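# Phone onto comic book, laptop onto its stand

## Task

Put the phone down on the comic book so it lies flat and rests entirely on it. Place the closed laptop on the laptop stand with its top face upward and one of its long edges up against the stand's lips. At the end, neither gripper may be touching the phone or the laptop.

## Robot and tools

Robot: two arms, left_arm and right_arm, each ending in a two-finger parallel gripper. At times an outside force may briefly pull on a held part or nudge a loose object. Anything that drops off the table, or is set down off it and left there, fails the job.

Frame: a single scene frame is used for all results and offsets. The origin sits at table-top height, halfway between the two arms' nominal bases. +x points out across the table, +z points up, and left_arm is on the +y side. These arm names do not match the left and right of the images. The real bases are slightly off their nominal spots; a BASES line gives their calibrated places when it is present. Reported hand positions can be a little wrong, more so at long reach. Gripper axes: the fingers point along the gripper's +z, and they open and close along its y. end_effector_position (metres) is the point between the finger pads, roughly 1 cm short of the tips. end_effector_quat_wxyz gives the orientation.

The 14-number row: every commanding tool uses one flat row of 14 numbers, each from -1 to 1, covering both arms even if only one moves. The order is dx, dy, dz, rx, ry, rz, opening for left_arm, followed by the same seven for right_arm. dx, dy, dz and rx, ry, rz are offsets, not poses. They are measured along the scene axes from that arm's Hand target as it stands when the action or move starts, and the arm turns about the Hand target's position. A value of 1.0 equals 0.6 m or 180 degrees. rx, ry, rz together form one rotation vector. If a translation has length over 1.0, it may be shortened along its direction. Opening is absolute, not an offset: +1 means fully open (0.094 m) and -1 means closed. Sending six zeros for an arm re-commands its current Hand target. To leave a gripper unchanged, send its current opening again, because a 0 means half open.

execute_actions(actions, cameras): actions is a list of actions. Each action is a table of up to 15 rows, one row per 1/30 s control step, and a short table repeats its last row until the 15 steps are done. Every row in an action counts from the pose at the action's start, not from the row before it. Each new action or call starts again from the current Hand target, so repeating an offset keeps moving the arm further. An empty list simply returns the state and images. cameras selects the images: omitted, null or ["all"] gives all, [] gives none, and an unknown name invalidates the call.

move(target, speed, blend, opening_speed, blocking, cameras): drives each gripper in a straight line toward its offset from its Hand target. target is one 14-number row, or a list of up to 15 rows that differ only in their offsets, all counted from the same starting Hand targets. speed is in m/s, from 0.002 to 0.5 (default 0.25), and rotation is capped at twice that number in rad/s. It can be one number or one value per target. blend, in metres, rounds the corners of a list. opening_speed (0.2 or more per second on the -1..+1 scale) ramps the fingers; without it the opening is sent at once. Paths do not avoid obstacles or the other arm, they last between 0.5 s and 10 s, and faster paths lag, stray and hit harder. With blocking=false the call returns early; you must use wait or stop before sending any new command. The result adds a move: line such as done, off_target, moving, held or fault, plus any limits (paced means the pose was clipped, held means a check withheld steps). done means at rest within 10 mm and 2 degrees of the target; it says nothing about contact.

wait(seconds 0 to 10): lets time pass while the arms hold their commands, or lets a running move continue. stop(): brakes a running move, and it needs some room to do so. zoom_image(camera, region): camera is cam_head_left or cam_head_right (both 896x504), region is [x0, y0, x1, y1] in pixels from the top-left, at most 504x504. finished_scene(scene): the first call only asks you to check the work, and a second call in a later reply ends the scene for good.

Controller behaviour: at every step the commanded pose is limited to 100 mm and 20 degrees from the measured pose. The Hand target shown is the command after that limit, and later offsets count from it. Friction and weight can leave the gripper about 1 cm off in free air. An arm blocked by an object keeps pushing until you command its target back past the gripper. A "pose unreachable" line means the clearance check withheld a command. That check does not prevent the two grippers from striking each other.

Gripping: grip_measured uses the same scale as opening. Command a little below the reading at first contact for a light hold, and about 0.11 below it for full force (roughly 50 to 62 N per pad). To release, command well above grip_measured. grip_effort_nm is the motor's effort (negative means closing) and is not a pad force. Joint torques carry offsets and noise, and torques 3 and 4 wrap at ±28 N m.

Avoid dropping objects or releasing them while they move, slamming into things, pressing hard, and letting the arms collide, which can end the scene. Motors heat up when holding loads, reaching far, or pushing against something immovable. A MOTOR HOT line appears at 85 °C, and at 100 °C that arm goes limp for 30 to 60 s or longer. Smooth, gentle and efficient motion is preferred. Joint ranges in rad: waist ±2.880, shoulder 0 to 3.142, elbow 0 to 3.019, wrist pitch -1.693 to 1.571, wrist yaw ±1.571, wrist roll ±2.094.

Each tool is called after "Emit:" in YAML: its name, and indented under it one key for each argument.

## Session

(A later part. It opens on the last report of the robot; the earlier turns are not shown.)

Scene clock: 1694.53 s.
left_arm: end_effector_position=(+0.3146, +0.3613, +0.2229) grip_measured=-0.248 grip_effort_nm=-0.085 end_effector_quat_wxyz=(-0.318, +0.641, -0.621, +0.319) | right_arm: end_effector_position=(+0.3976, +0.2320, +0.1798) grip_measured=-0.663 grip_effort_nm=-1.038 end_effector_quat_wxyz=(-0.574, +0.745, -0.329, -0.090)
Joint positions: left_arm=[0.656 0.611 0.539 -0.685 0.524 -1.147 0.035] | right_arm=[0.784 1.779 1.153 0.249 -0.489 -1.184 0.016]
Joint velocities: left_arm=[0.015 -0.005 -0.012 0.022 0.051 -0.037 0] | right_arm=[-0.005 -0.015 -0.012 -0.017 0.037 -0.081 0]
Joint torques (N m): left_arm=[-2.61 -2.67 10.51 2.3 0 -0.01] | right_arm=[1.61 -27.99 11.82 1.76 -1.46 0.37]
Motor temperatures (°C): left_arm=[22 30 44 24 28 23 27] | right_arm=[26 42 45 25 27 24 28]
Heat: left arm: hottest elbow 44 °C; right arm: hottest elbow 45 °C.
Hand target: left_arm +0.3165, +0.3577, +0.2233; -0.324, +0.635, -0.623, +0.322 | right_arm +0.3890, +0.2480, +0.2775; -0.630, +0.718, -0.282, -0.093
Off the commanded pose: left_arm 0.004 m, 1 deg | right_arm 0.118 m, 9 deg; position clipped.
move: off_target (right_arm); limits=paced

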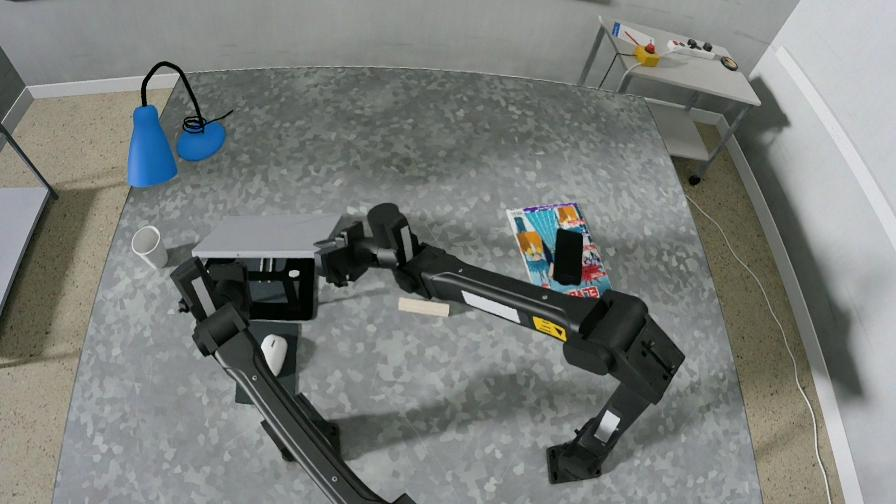

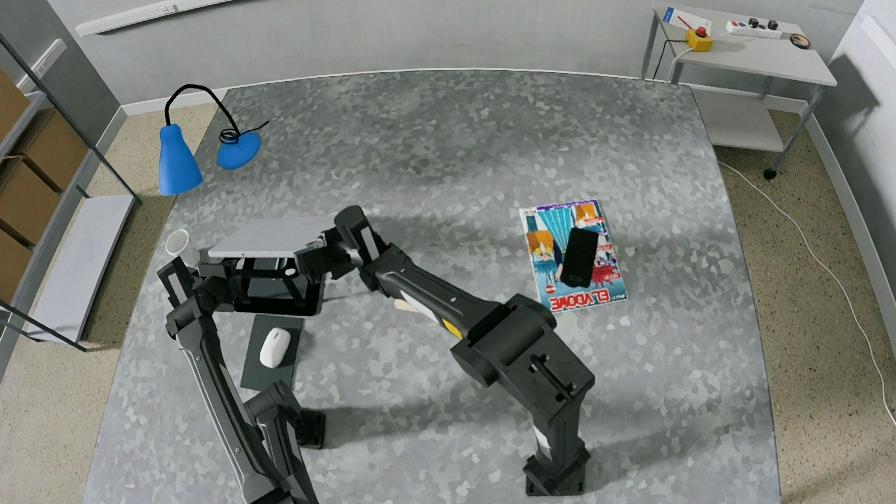

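Emit:
move:
  target: [0.023,0,-0.035,0,0,0,-0.1,0,0.0,0.0,0,0,0,-0.95]
  speed: 0.06

Emit:
zoom_image:
  camera: "cam_head_left"
  region: [180, 230, 270, 310]

Emit:
zoom_image:
  camera: "cam_head_right"
  region: [180, 230, 270, 310]

Scene clock: 1707.50 s.
left_arm: end_effector_position=(+0.3267, +0.3600, +0.2069) grip_measured=-0.102 grip_effort_nm=0.129 end_effector_quat_wxyz=(-0.326, +0.637, -0.621, +0.320) | right_arm: end_effector_position=(+0.3976, +0.2319, +0.1800) grip_measured=-0.663 grip_effort_nm=-1.038 end_effector_quat_wxyz=(-0.574, +0.744, -0.329, -0.090)
Joint positions: left_arm=[0.611 0.64 0.495 -0.576 0.491 -1.181 0.042] | right_arm=[0.784 1.779 1.153 0.249 -0.489 -1.184 0.016]
Joint velocities: left_arm=[-0.005 -0.005 0.002 -0.012 0.037 0.007 0.001] | right_arm=[-0.005 0.005 -0.002 -0.007 -0.022 0.022 0.001]
Joint torques (N m): left_arm=[-2.49 -1.9 10.95 2.11 -0.01 0] | right_arm=[1.67 -27.87 11.85 1.63 -1.46 0.37]
Motor temperatures (°C): left_arm=[22 29 44 24 28 23 27] | right_arm=[26 46 48 25 28 24 28]
Heat: left arm: hottest elbow 44 °C; right arm: hottest elbow 48 °C.
Hand target: left_arm +0.3301, +0.3573, +0.2024; -0.324, +0.635, -0.623, +0.323 | right_arm +0.3890, +0.2480, +0.2776; -0.630, +0.718, -0.281, -0.093
Off the commanded pose: left_arm 0.006 m, 0 deg | right_arm 0.099 m, 9 deg.
move: off_target (right_arm)

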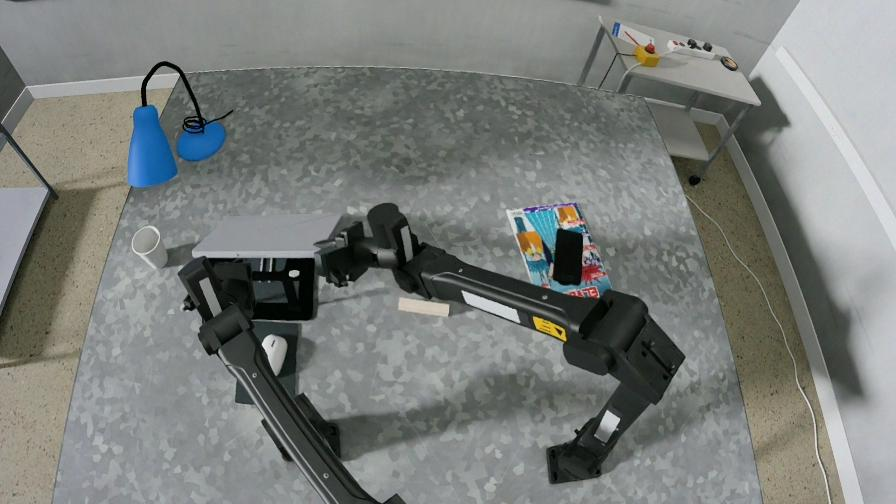

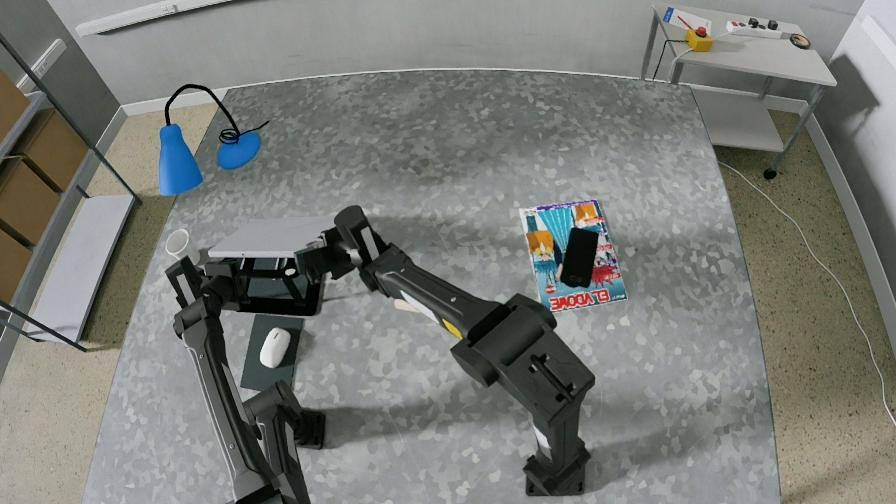

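Scaled by 5.600.

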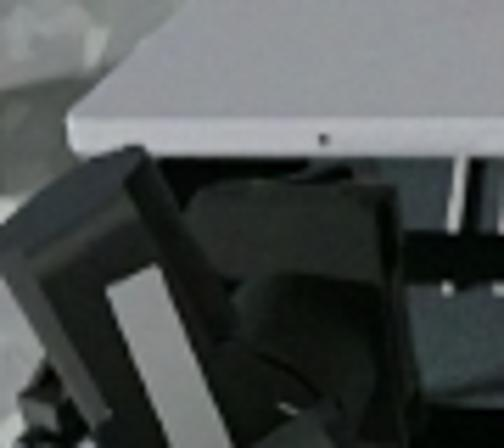

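Scaled by 5.600.

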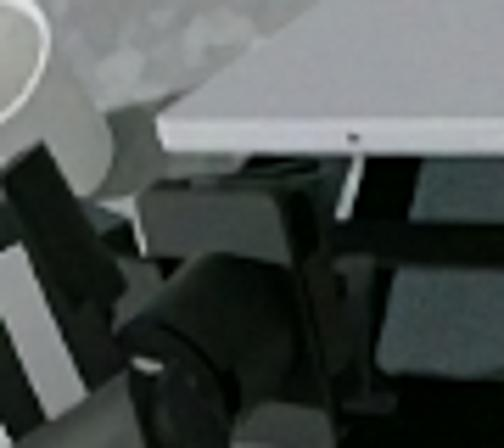

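Emit:
move:
  target: [0.027,0,-0.014,0,0,0,-0.1,0,0.0,0.0,0,0,0,-0.95]
  speed: 0.05

Emit:
zoom_image:
  camera: "cam_head_left"
  region: [180, 230, 270, 310]

Emit:
zoom_image:
  camera: "cam_head_right"
  region: [180, 230, 270, 310]

Scene clock: 1712.80 s.
left_arm: end_effector_position=(+0.3439, +0.3608, +0.2018) grip_measured=-0.102 grip_effort_nm=0.129 end_effector_quat_wxyz=(-0.329, +0.635, -0.621, +0.321) | right_arm: end_effector_position=(+0.3976, +0.2319, +0.1800) grip_measured=-0.663 grip_effort_nm=-1.038 end_effector_quat_wxyz=(-0.574, +0.744, -0.329, -0.090)
Joint positions: left_arm=[0.565 0.698 0.495 -0.496 0.456 -1.215 0.042] | right_arm=[0.784 1.779 1.153 0.249 -0.489 -1.184 0.016]
Joint velocities: left_arm=[0.005 -0.005 -0.012 0.002 -0.007 0.095 0] | right_arm=[0.005 0.015 0.022 -0.007 0.007 0.037 0]
Joint torques (N m): left_arm=[-2.9 -2.32 10.26 2.51 0.04 -0.03] | right_arm=[1.73 -27.81 11.81 1.65 -1.46 0.37]
Motor temperatures (°C): left_arm=[22 29 44 24 28 23 27] | right_arm=[26 47 49 25 29 24 28]
Heat: left arm: hottest elbow 44 °C; right arm: hottest elbow 49 °C.
Hand target: left_arm +0.3463, +0.3570, +0.1941; -0.324, +0.635, -0.623, +0.323 | right_arm +0.3890, +0.2480, +0.2776; -0.630, +0.718, -0.281, -0.093
Off the commanded pose: left_arm 0.009 m, 1 deg | right_arm 0.099 m, 9 deg.
move: off_target (right_arm)

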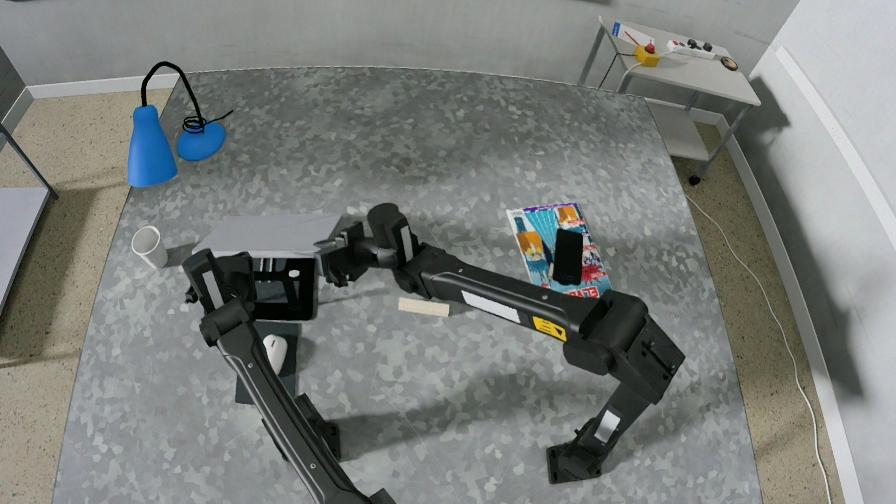

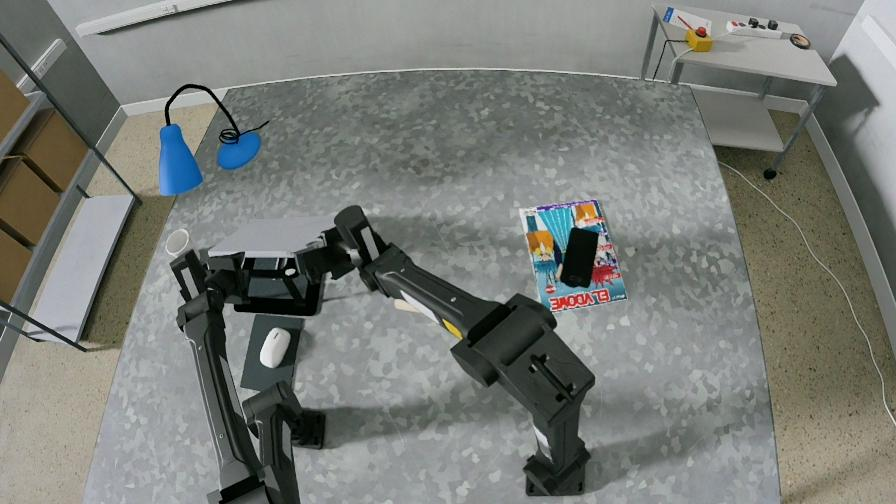

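Scaled by 5.600.

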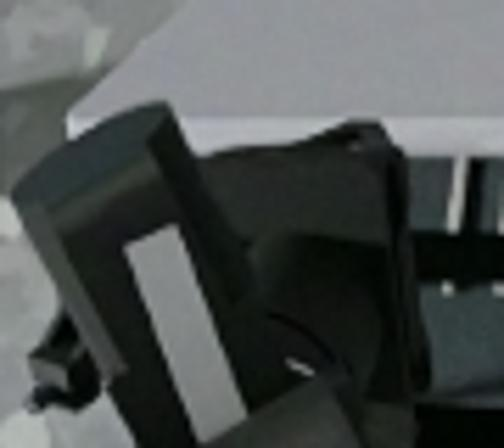

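Scaled by 5.600.

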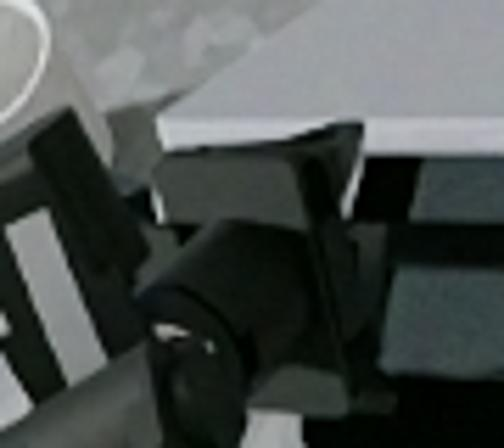

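Emit:
move:
  target: [0.0545,0,-0.0385,0,0,0,-0.1,0,0.0,0.0,0,0,0,-0.95]
  speed: 0.05

Emit:
zoom_image:
  camera: "cam_head_left"
  region: [180, 230, 270, 310]

Emit:
zoom_image:
  camera: "cam_head_right"
  region: [180, 230, 270, 310]

Scene clock: 1719.67 s.
left_arm: end_effector_position=(+0.3759, +0.3606, +0.1761) grip_measured=-0.102 grip_effort_nm=0.129 end_effector_quat_wxyz=(-0.327, +0.636, -0.621, +0.320) | right_arm: end_effector_position=(+0.3975, +0.2319, +0.1803) grip_measured=-0.663 grip_effort_nm=-1.038 end_effector_quat_wxyz=(-0.574, +0.745, -0.329, -0.090)
Joint positions: left_arm=[0.487 0.837 0.477 -0.321 0.396 -1.27 0.042] | right_arm=[0.784 1.778 1.153 0.248 -0.489 -1.184 0.016]
Joint velocities: left_arm=[-0.005 -0.005 -0.002 -0.012 -0.051 -0.022 0] | right_arm=[0.015 -0.005 0.007 -0.007 0.007 -0.051 0]
Joint torques (N m): left_arm=[-3.14 -4.07 10.3 2.37 -0.01 -0.05] | right_arm=[1.61 -27.81 11.81 1.68 -1.47 0.37]
Motor temperatures (°C): left_arm=[22 28 43 24 28 23 27] | right_arm=[26 48 50 25 29 24 28]
Heat: left arm: hottest elbow 43 °C; right arm: hottest elbow 50 °C.
Hand target: left_arm +0.3786, +0.3565, +0.1712; -0.325, +0.635, -0.622, +0.323 | right_arm +0.3890, +0.2480, +0.2775; -0.630, +0.718, -0.281, -0.093
Off the commanded pose: left_arm 0.007 m, 0 deg | right_arm 0.099 m, 9 deg.
move: off_target (right_arm)

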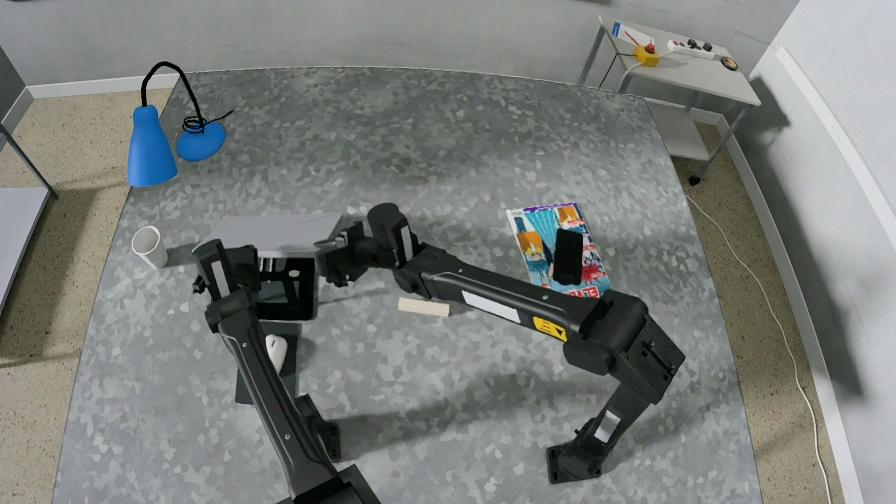

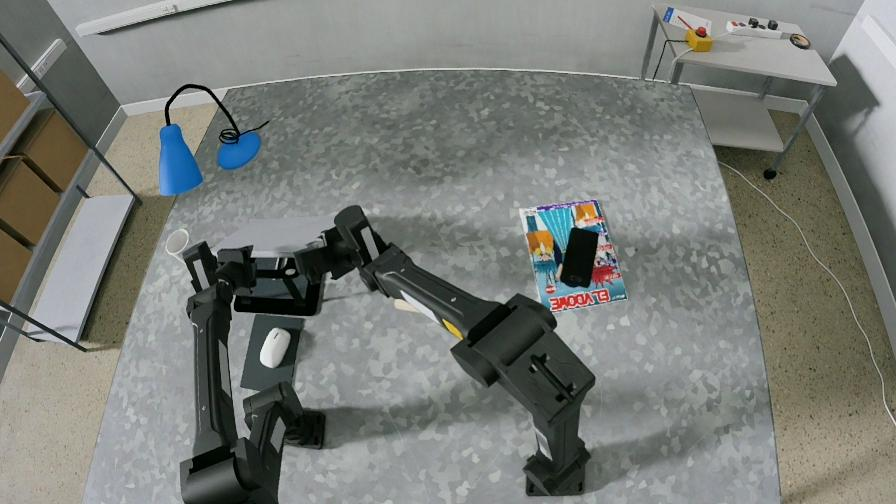

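Scaled by 5.600.

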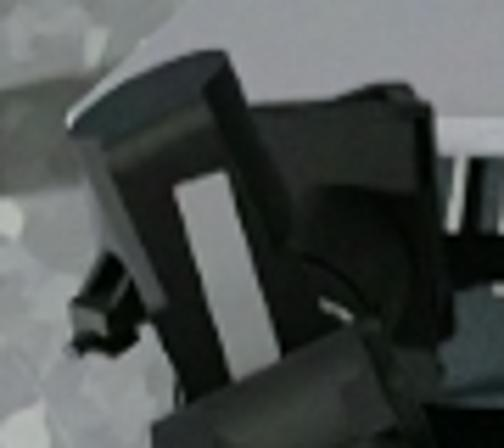

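Scaled by 5.600.

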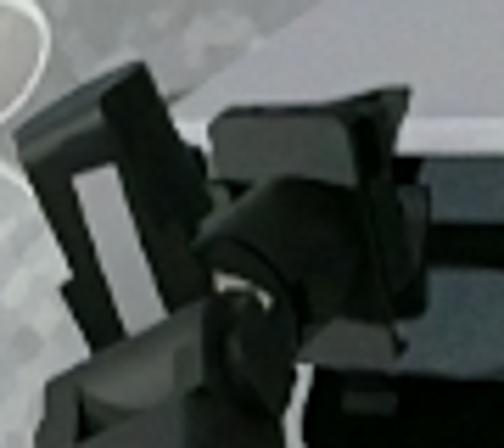

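Emit:
execute_actions:
  actions: []

Scene clock: 1732.27 s.
left_arm: end_effector_position=(+0.3760, +0.3606, +0.1762) grip_measured=-0.102 grip_effort_nm=0.129 end_effector_quat_wxyz=(-0.327, +0.636, -0.621, +0.320) | right_arm: end_effector_position=(+0.3975, +0.2319, +0.1803) grip_measured=-0.663 grip_effort_nm=-1.038 end_effector_quat_wxyz=(-0.574, +0.745, -0.329, -0.090)
Joint positions: left_arm=[0.487 0.837 0.477 -0.321 0.396 -1.27 0.042] | right_arm=[0.784 1.778 1.153 0.248 -0.489 -1.184 0.016]
Joint velocities: left_arm=[-0.005 -0.005 -0.007 -0.002 0.022 -0.007 -0.001] | right_arm=[0.015 -0.015 -0.002 0.012 -0.007 -0.022 -0.001]
Joint torques (N m): left_arm=[-2.73 -4.31 10.35 2.37 -0.03 -0.01] | right_arm=[1.61 -27.75 11.81 1.66 -1.47 0.37]
Motor temperatures (°C): left_arm=[22 28 43 24 28 23 27] | right_arm=[26 47 51 25 30 24 28]
Heat: left arm: hottest elbow 43 °C; right arm: hottest elbow 51 °C.
Hand target: left_arm +0.3786, +0.3565, +0.1712; -0.325, +0.635, -0.622, +0.323 | right_arm +0.3890, +0.2480, +0.2776; -0.630, +0.718, -0.281, -0.093
Tool commands: left_gripper/opening=-0.1 right_gripper/opening=-0.95
Off the commanded pose: left_arm 0.007 m, 0 deg | right_arm 0.099 m, 9 deg.

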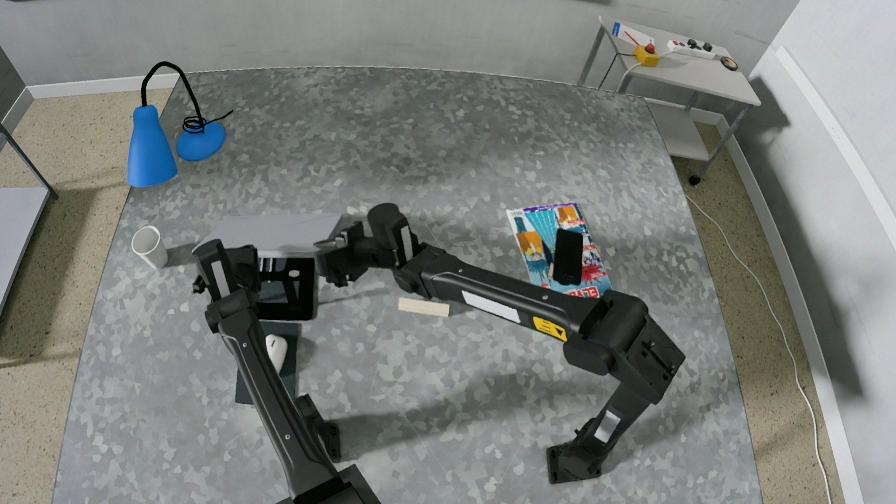

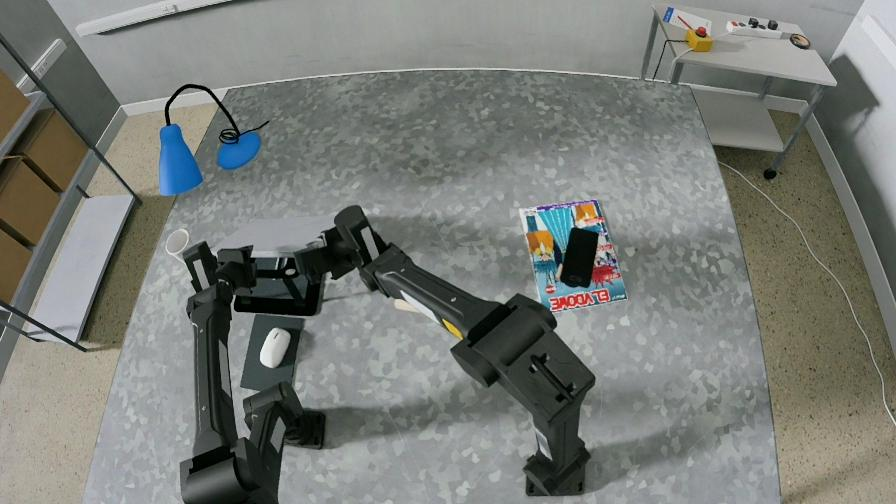

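Emit:
move:
  target: [0.027,0,-0.019,0,0,0,-0.1,0,0,0,0,0,0,-0.95]
  speed: 0.03

Emit:
zoom_image:
  camera: "cam_head_right"
  region: [160, 190, 400, 330]

Emit:
zoom_image:
  camera: "cam_head_left"
  region: [160, 190, 400, 330]

Scene clock: 1736.00 s.
left_arm: end_effector_position=(+0.3920, +0.3606, +0.1643) grip_measured=-0.102 grip_effort_nm=0.129 end_effector_quat_wxyz=(-0.326, +0.637, -0.621, +0.320) | right_arm: end_effector_position=(+0.3975, +0.2319, +0.1803) grip_measured=-0.663 grip_effort_nm=-1.038 end_effector_quat_wxyz=(-0.574, +0.745, -0.329, -0.090)
Joint positions: left_arm=[0.455 0.912 0.477 -0.239 0.371 -1.292 0.042] | right_arm=[0.784 1.778 1.153 0.248 -0.489 -1.184 0.016]
Joint velocities: left_arm=[0.005 -0.005 0.002 -0.007 -0.051 -0.051 0] | right_arm=[-0.005 -0.015 -0.012 0.002 0.022 -0.007 0.001]
Joint torques (N m): left_arm=[-2.96 -4.25 10.14 2.39 -0.09 -0.05] | right_arm=[1.73 -27.81 11.78 1.65 -1.47 0.36]
Motor temperatures (°C): left_arm=[22 28 43 24 28 23 27] | right_arm=[26 47 52 25 30 24 28]
Heat: left arm: hottest elbow 43 °C; right arm: hottest elbow 52 °C.
Hand target: left_arm +0.3946, +0.3561, +0.1597; -0.324, +0.635, -0.622, +0.323 | right_arm +0.3890, +0.2480, +0.2775; -0.630, +0.718, -0.281, -0.093
Off the commanded pose: left_arm 0.007 m, 0 deg | right_arm 0.099 m, 9 deg.
move: off_target (right_arm)

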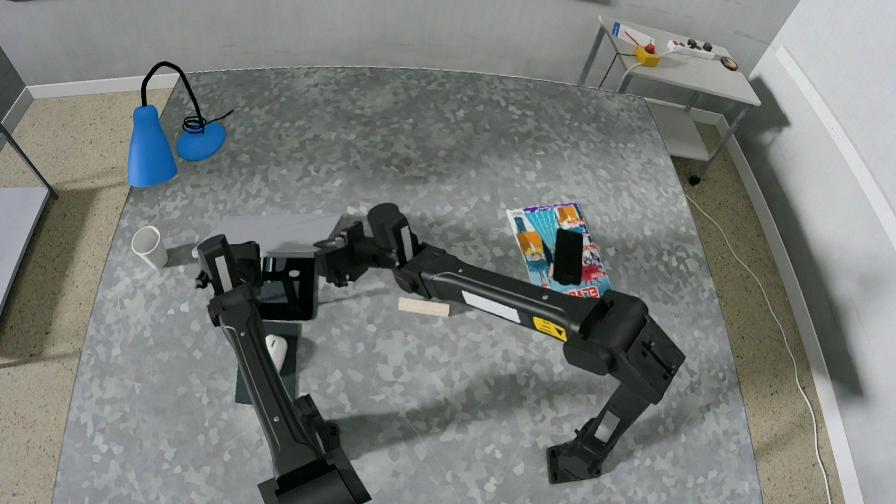

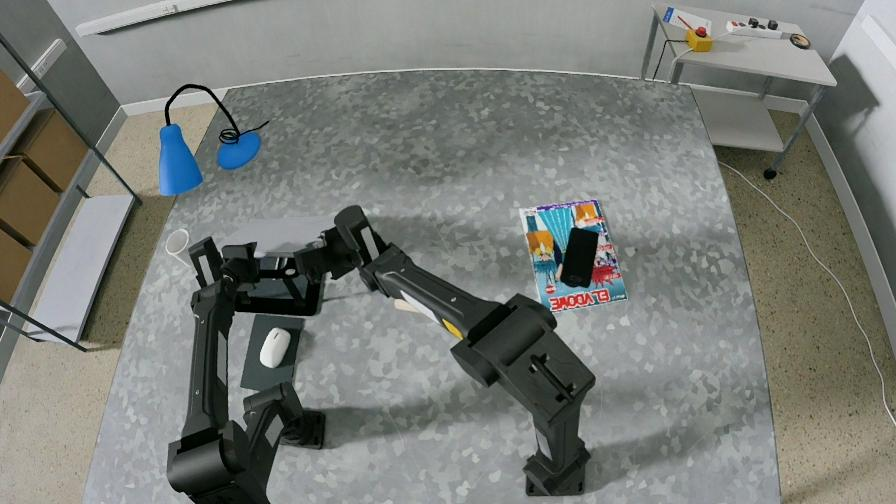

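Scaled by 2.100.

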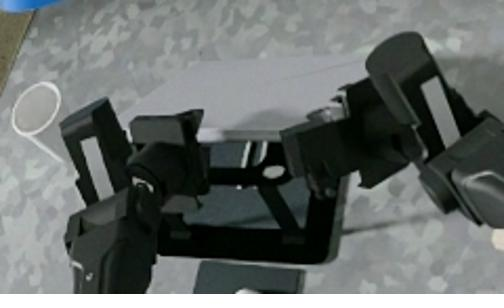

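Scaled by 2.100.

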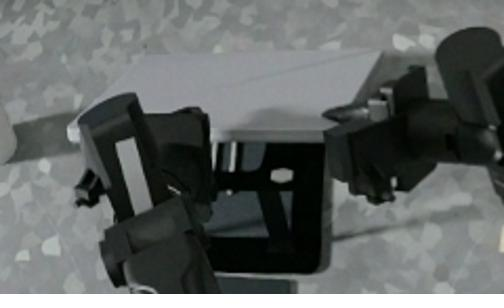

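Emit:
move:
  target: [0,0,0,0,0,0,-0.5,0,0,0,0,0,0,-0.95]
  opening_speed: 0.3
  cameras: []

Emit:
move:
  target: [0,0,0,0,0,0,-0.75,0,0,0,0,0,0,-0.95]
  opening_speed: 0.2

Emit:
zoom_image:
  camera: "cam_head_right"
  region: [160, 190, 400, 330]

Scene clock: 1740.10 s.
left_arm: end_effector_position=(+0.3921, +0.3607, +0.1644) grip_measured=-0.497 grip_effort_nm=-0.095 end_effector_quat_wxyz=(-0.326, +0.637, -0.621, +0.320) | right_arm: end_effector_position=(+0.3976, +0.2318, +0.1803) grip_measured=-0.663 grip_effort_nm=-1.048 end_effector_quat_wxyz=(-0.574, +0.744, -0.329, -0.089)
Joint positions: left_arm=[0.455 0.912 0.477 -0.239 0.371 -1.292 0.024] | right_arm=[0.784 1.778 1.153 0.248 -0.489 -1.184 0.016]
Joint velocities: left_arm=[-0.015 -0.005 -0.002 0.002 -0.037 0.022 -0.002] | right_arm=[-0.005 -0.005 -0.002 -0.002 0.051 -0.007 0]
Joint torques (N m): left_arm=[-2.61 -5.25 10.09 2.39 -0.07 0.04] | right_arm=[1.73 -27.75 11.82 1.66 -1.48 0.37]
Motor temperatures (°C): left_arm=[22 28 42 24 28 23 27] | right_arm=[26 47 52 25 30 24 28]
Heat: left arm: hottest elbow 42 °C; right arm: hottest elbow 52 °C.
Hand target: left_arm +0.3946, +0.3562, +0.1597; -0.324, +0.635, -0.622, +0.323 | right_arm +0.3891, +0.2480, +0.2775; -0.630, +0.718, -0.282, -0.093
Off the commanded pose: left_arm 0.007 m, 0 deg | right_arm 0.099 m, 9 deg.
move: off_target (right_arm)
No camera images: "cameras" was empty.

Scene clock: 1741.57 s.
left_arm: end_effector_position=(+0.3915, +0.3606, +0.1632) grip_measured=-0.664 grip_effort_nm=-1.004 end_effector_quat_wxyz=(-0.323, +0.642, -0.616, +0.322) | right_arm: end_effector_position=(+0.3977, +0.2317, +0.1802) grip_measured=-0.663 grip_effort_nm=-1.033 end_effector_quat_wxyz=(-0.573, +0.745, -0.330, -0.089)
Joint positions: left_arm=[0.455 0.912 0.475 -0.239 0.37 -1.307 0.016] | right_arm=[0.784 1.778 1.153 0.246 -0.488 -1.184 0.016]
Joint velocities: left_arm=[0.005 0.005 0.012 -0.007 -0.037 -0.022 -0.001] | right_arm=[-0.005 -0.005 -0.007 -0.007 -0.022 -0.022 0]
Joint torques (N m): left_arm=[-2.78 -4.01 10.32 2.55 -0.01 0.1] | right_arm=[1.61 -27.75 11.84 1.7 -1.51 0.37]
Motor temperatures (°C): left_arm=[22 28 42 24 28 23 27] | right_arm=[26 47 52 25 30 24 28]
Heat: left arm: hottest elbow 42 °C; right arm: hottest elbow 52 °C.
Hand target: left_arm +0.3947, +0.3562, +0.1599; -0.325, +0.635, -0.622, +0.323 | right_arm +0.3891, +0.2480, +0.2775; -0.630, +0.718, -0.282, -0.093
Off the commanded pose: left_arm 0.006 m, 1 deg | right_arm 0.099 m, 9 deg.
move: off_target (right_arm)

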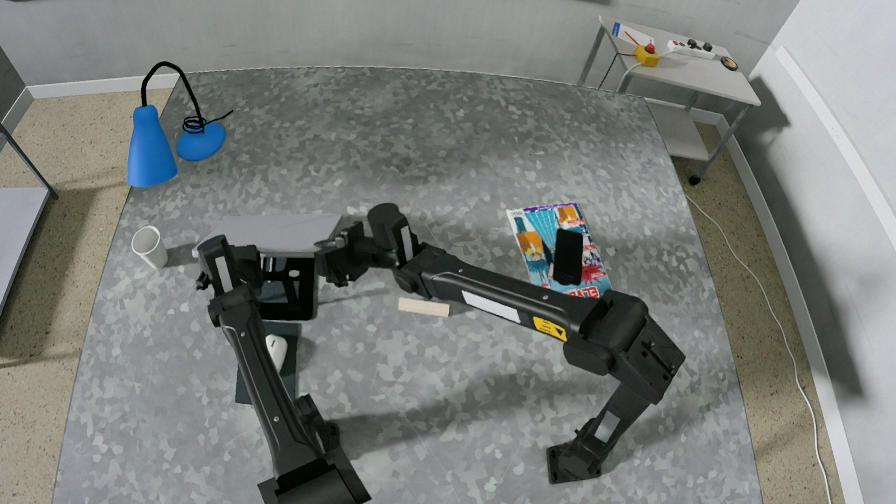

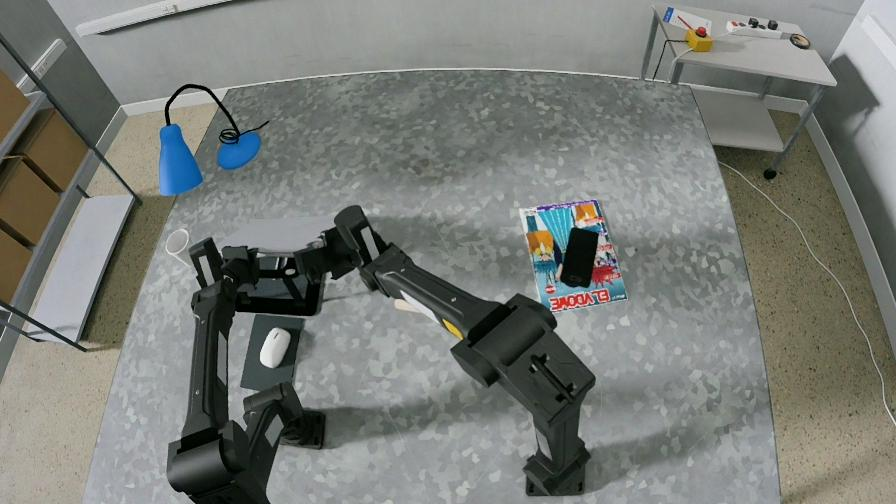

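Scaled by 2.100.

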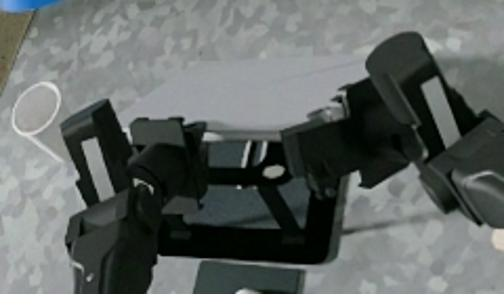

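Emit:
move:
  target: [-0.01,0,0.08,0,0,0,-0.95,-0.01,0,0.05,0,0,0,-0.95]
  speed: 0.05

Emit:
zoom_image:
  camera: "cam_head_right"
  region: [160, 190, 400, 330]

Emit:
zoom_image:
  camera: "cam_head_left"
  region: [160, 190, 400, 330]

Scene clock: 1751.47 s.
left_arm: end_effector_position=(+0.3775, +0.3557, +0.1699) grip_measured=-0.665 grip_effort_nm=-1.009 end_effector_quat_wxyz=(-0.302, +0.659, -0.616, +0.310) | right_arm: end_effector_position=(+0.3912, +0.2286, +0.1909) grip_measured=-0.664 grip_effort_nm=-1.043 end_effector_quat_wxyz=(-0.568, +0.749, -0.328, -0.097)
Joint positions: left_arm=[0.455 0.857 0.498 -0.373 0.356 -1.314 0.016] | right_arm=[0.784 1.748 1.153 0.201 -0.504 -1.186 0.016]
Joint velocities: left_arm=[-0.015 0.005 -0.007 0.007 0.11 -0.007 0] | right_arm=[-0.024 0.005 0.007 0.002 -0.037 0.007 -0.001]
Joint torques (N m): left_arm=[-2.02 -6.71 16.76 0.57 0.79 0.3] | right_arm=[1.79 -26.99 11.86 2.25 -0.93 0.4]
Motor temperatures (°C): left_arm=[22 27 42 24 28 23 27] | right_arm=[26 46 52 25 30 24 28]
Heat: left arm: hottest elbow 42 °C; right arm: hottest elbow 52 °C.
Hand target: left_arm +0.3892, +0.3564, +0.2077; -0.325, +0.635, -0.622, +0.323 | right_arm +0.3847, +0.2452, +0.2892; -0.630, +0.718, -0.281, -0.093
Off the commanded pose: left_arm 0.040 m, 4 deg | right_arm 0.118 m, 10 deg; position clipped.
move: off_target (left_arm, right_arm); limits=paced

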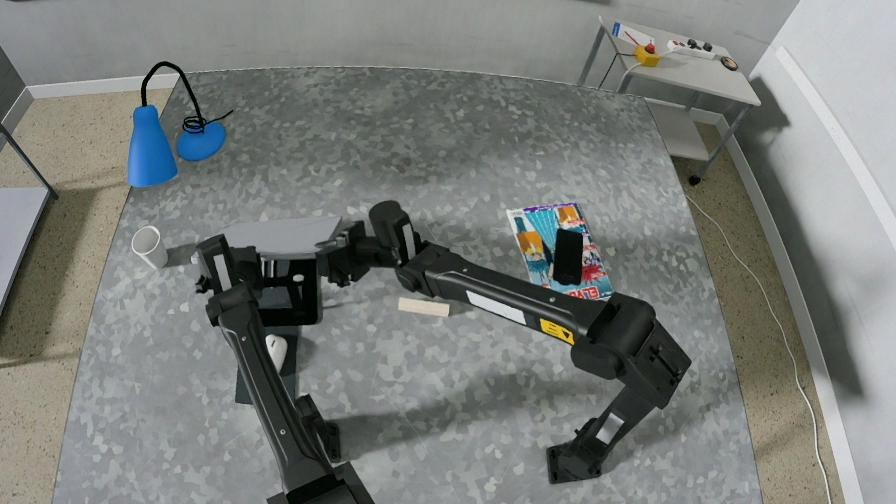

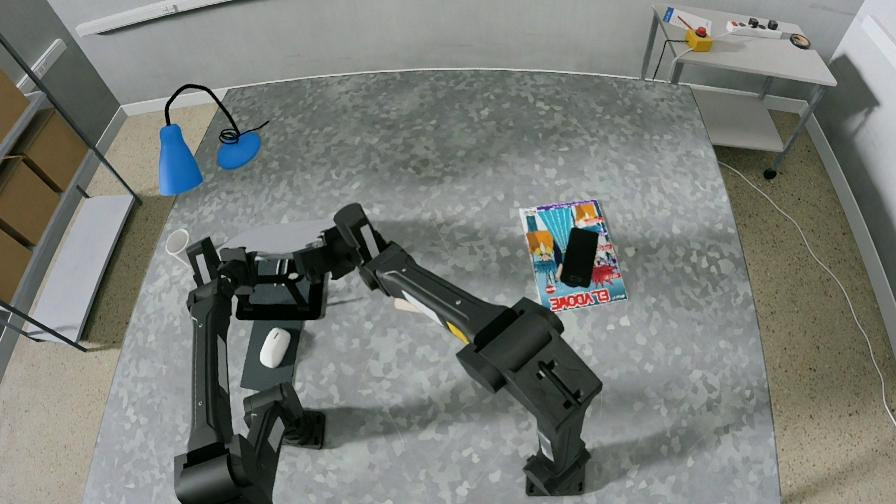

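Scaled by 2.100.

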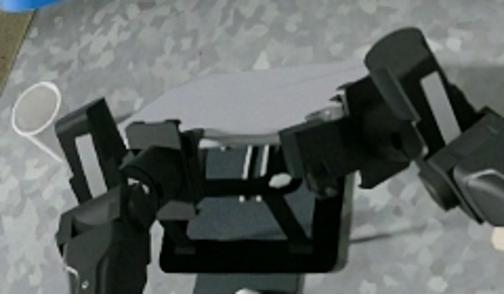

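Scaled by 2.100.

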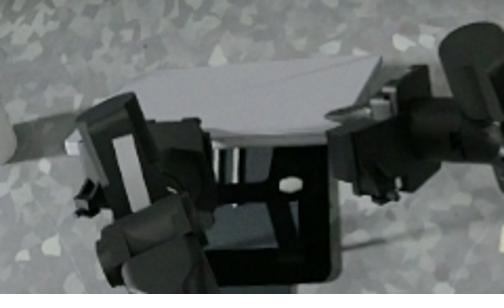

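Emit:
move:
  target: [0.0,0,0.08,0,0,0,-0.95,0.0,0,0.05,0,0,0,-0.95]
  speed: 0.05

Emit:
zoom_image:
  camera: "cam_head_right"
  region: [160, 190, 400, 330]

Emit:
zoom_image:
  camera: "cam_head_left"
  region: [160, 190, 400, 330]

Scene clock: 1758.03 s.
left_arm: end_effector_position=(+0.3709, +0.3525, +0.1898) grip_measured=-0.666 grip_effort_nm=-1.009 end_effector_quat_wxyz=(-0.276, +0.670, -0.621, +0.299) | right_arm: end_effector_position=(+0.3846, +0.2243, +0.2085) grip_measured=-0.667 grip_effort_nm=-1.038 end_effector_quat_wxyz=(-0.564, +0.746, -0.337, -0.111)
Joint positions: left_arm=[0.455 0.831 0.57 -0.533 0.355 -1.309 0.016] | right_arm=[0.784 1.707 1.153 0.154 -0.515 -1.158 0.016]
Joint velocities: left_arm=[-0.005 -0.005 0.002 -0.012 -0.022 0.007 0] | right_arm=[-0.005 0.005 -0.002 -0.007 -0.007 0.007 -0.001]
Joint torques (N m): left_arm=[-2.08 -8.18 20.26 0.8 0.83 0.23] | right_arm=[1.67 -25.52 13.18 2.43 -0.58 0.15]
Motor temperatures (°C): left_arm=[22 27 44 24 28 24 27] | right_arm=[26 47 51 25 30 24 28]
Heat: left arm: hottest elbow 44 °C; right arm: hottest elbow 51 °C.
Hand target: left_arm +0.3896, +0.3564, +0.2557; -0.325, +0.635, -0.622, +0.323 | right_arm +0.3851, +0.2430, +0.3066; -0.630, +0.718, -0.282, -0.093
Off the commanded pose: left_arm 0.068 m, 7 deg | right_arm 0.113 m, 11 deg; position clipped.
move: off_target (left_arm, right_arm); limits=paced

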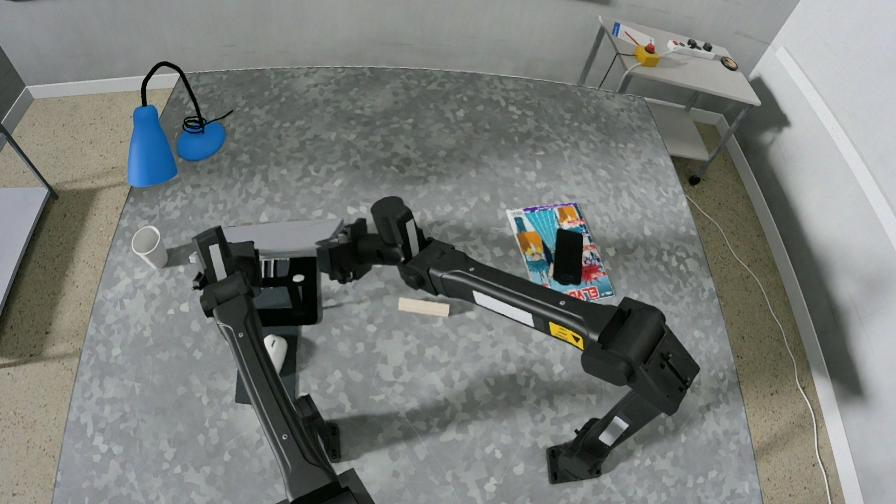

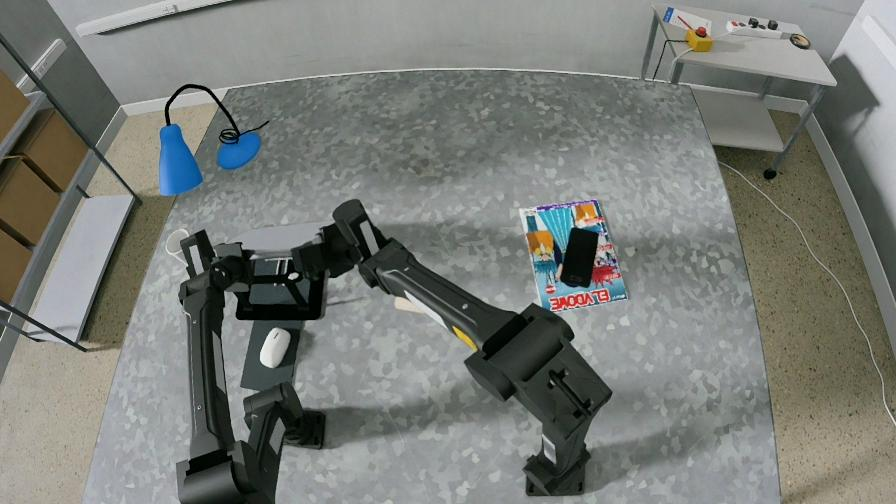

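Scaled by 2.100.

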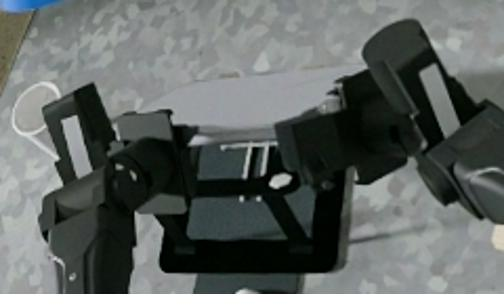

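Scaled by 2.100.

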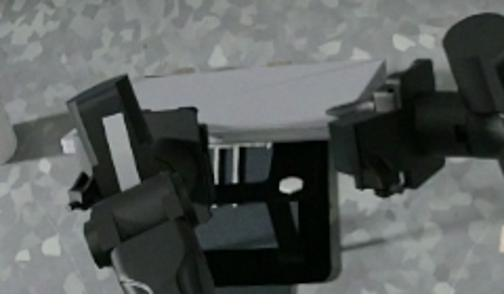

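Emit:
zoom_image:
  camera: "cam_head_left"
  region: [190, 200, 350, 290]

Emit:
zoom_image:
  camera: "cam_head_right"
  region: [200, 200, 360, 290]

Scaled by 3.150.

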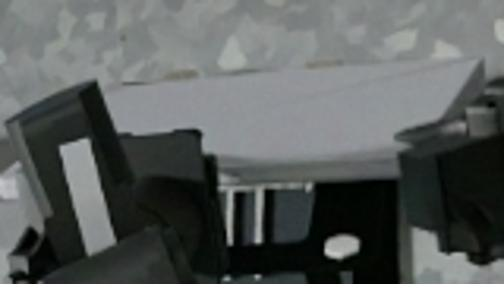

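Scaled by 3.150.

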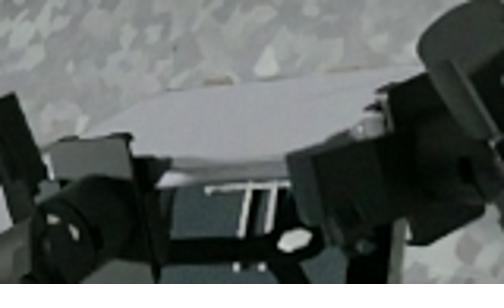

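Emit:
move:
  target: [-0.05,0,0.01,0,0,0,-0.95,-0.035,0,0.02,0,0,0,-0.95]
  speed: 0.05

Emit:
zoom_image:
  camera: "cam_head_right"
  region: [180, 200, 340, 320]

Emit:
zoom_image:
  camera: "cam_head_left"
  region: [190, 200, 350, 330]

Scene clock: 1766.50 s.
left_arm: end_effector_position=(+0.3496, +0.3576, +0.2041) grip_measured=-0.666 grip_effort_nm=-1.009 end_effector_quat_wxyz=(-0.283, +0.674, -0.612, +0.302) | right_arm: end_effector_position=(+0.3675, +0.2298, +0.2273) grip_measured=-0.667 grip_effort_nm=-1.038 end_effector_quat_wxyz=(-0.565, +0.748, -0.329, -0.113)
Joint positions: left_arm=[0.516 0.751 0.57 -0.611 0.391 -1.283 0.016] | right_arm=[0.811 1.666 1.153 0.119 -0.503 -1.157 0.016]
Joint velocities: left_arm=[0.015 -0.005 -0.017 -0.012 0.007 -0.022 0] | right_arm=[-0.005 -0.015 -0.007 -0.002 0.139 0.007 0]
Joint torques (N m): left_arm=[-1.61 -6.95 19.14 0.73 1.35 0.36] | right_arm=[1.96 -25.29 12.07 3.03 -0.04 0.23]
Motor temperatures (°C): left_arm=[22 27 44 24 29 24 28] | right_arm=[26 48 50 25 29 24 28]
Heat: left arm: hottest elbow 44 °C; right arm: hottest elbow 50 °C.
Hand target: left_arm +0.3598, +0.3569, +0.2616; -0.324, +0.635, -0.623, +0.323 | right_arm +0.3641, +0.2436, +0.3190; -0.630, +0.718, -0.281, -0.093
Off the commanded pose: left_arm 0.059 m, 7 deg | right_arm 0.092 m, 10 deg.
move: off_target (left_arm, right_arm); limits=paced

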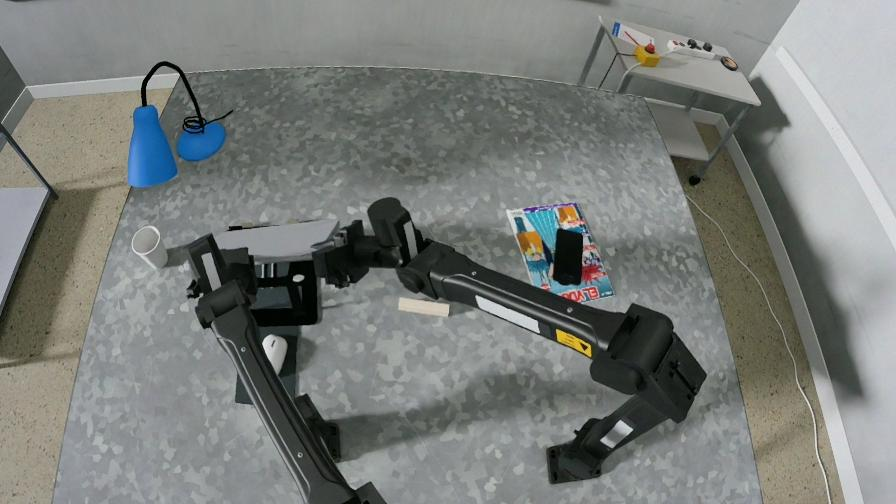

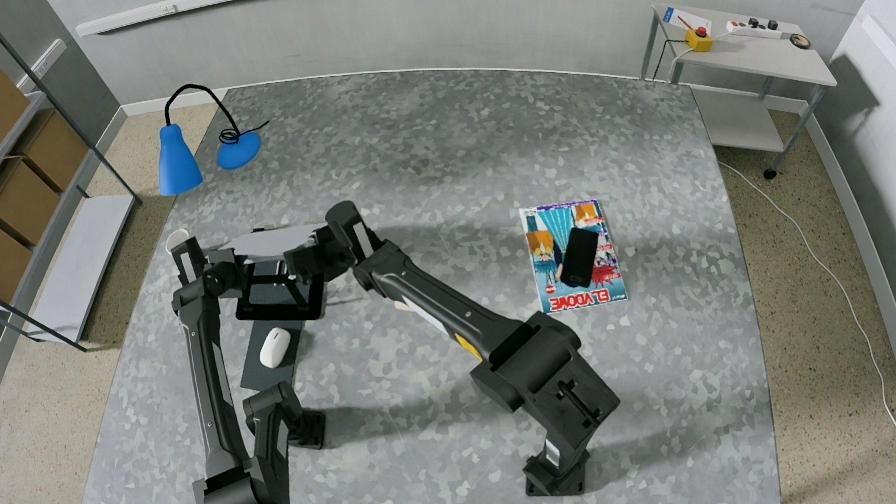

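Scaled by 3.150.

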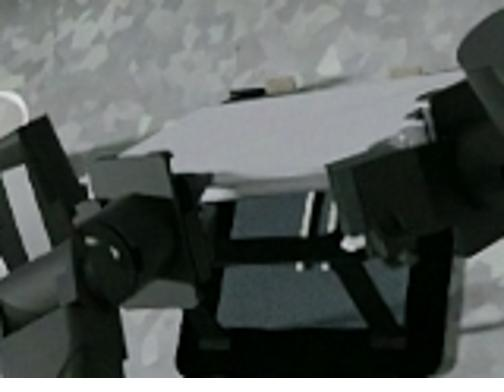

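Scaled by 3.150.

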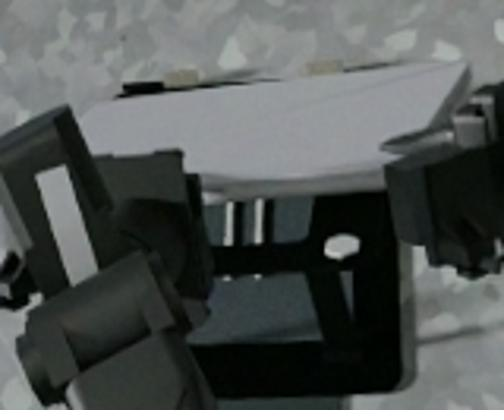

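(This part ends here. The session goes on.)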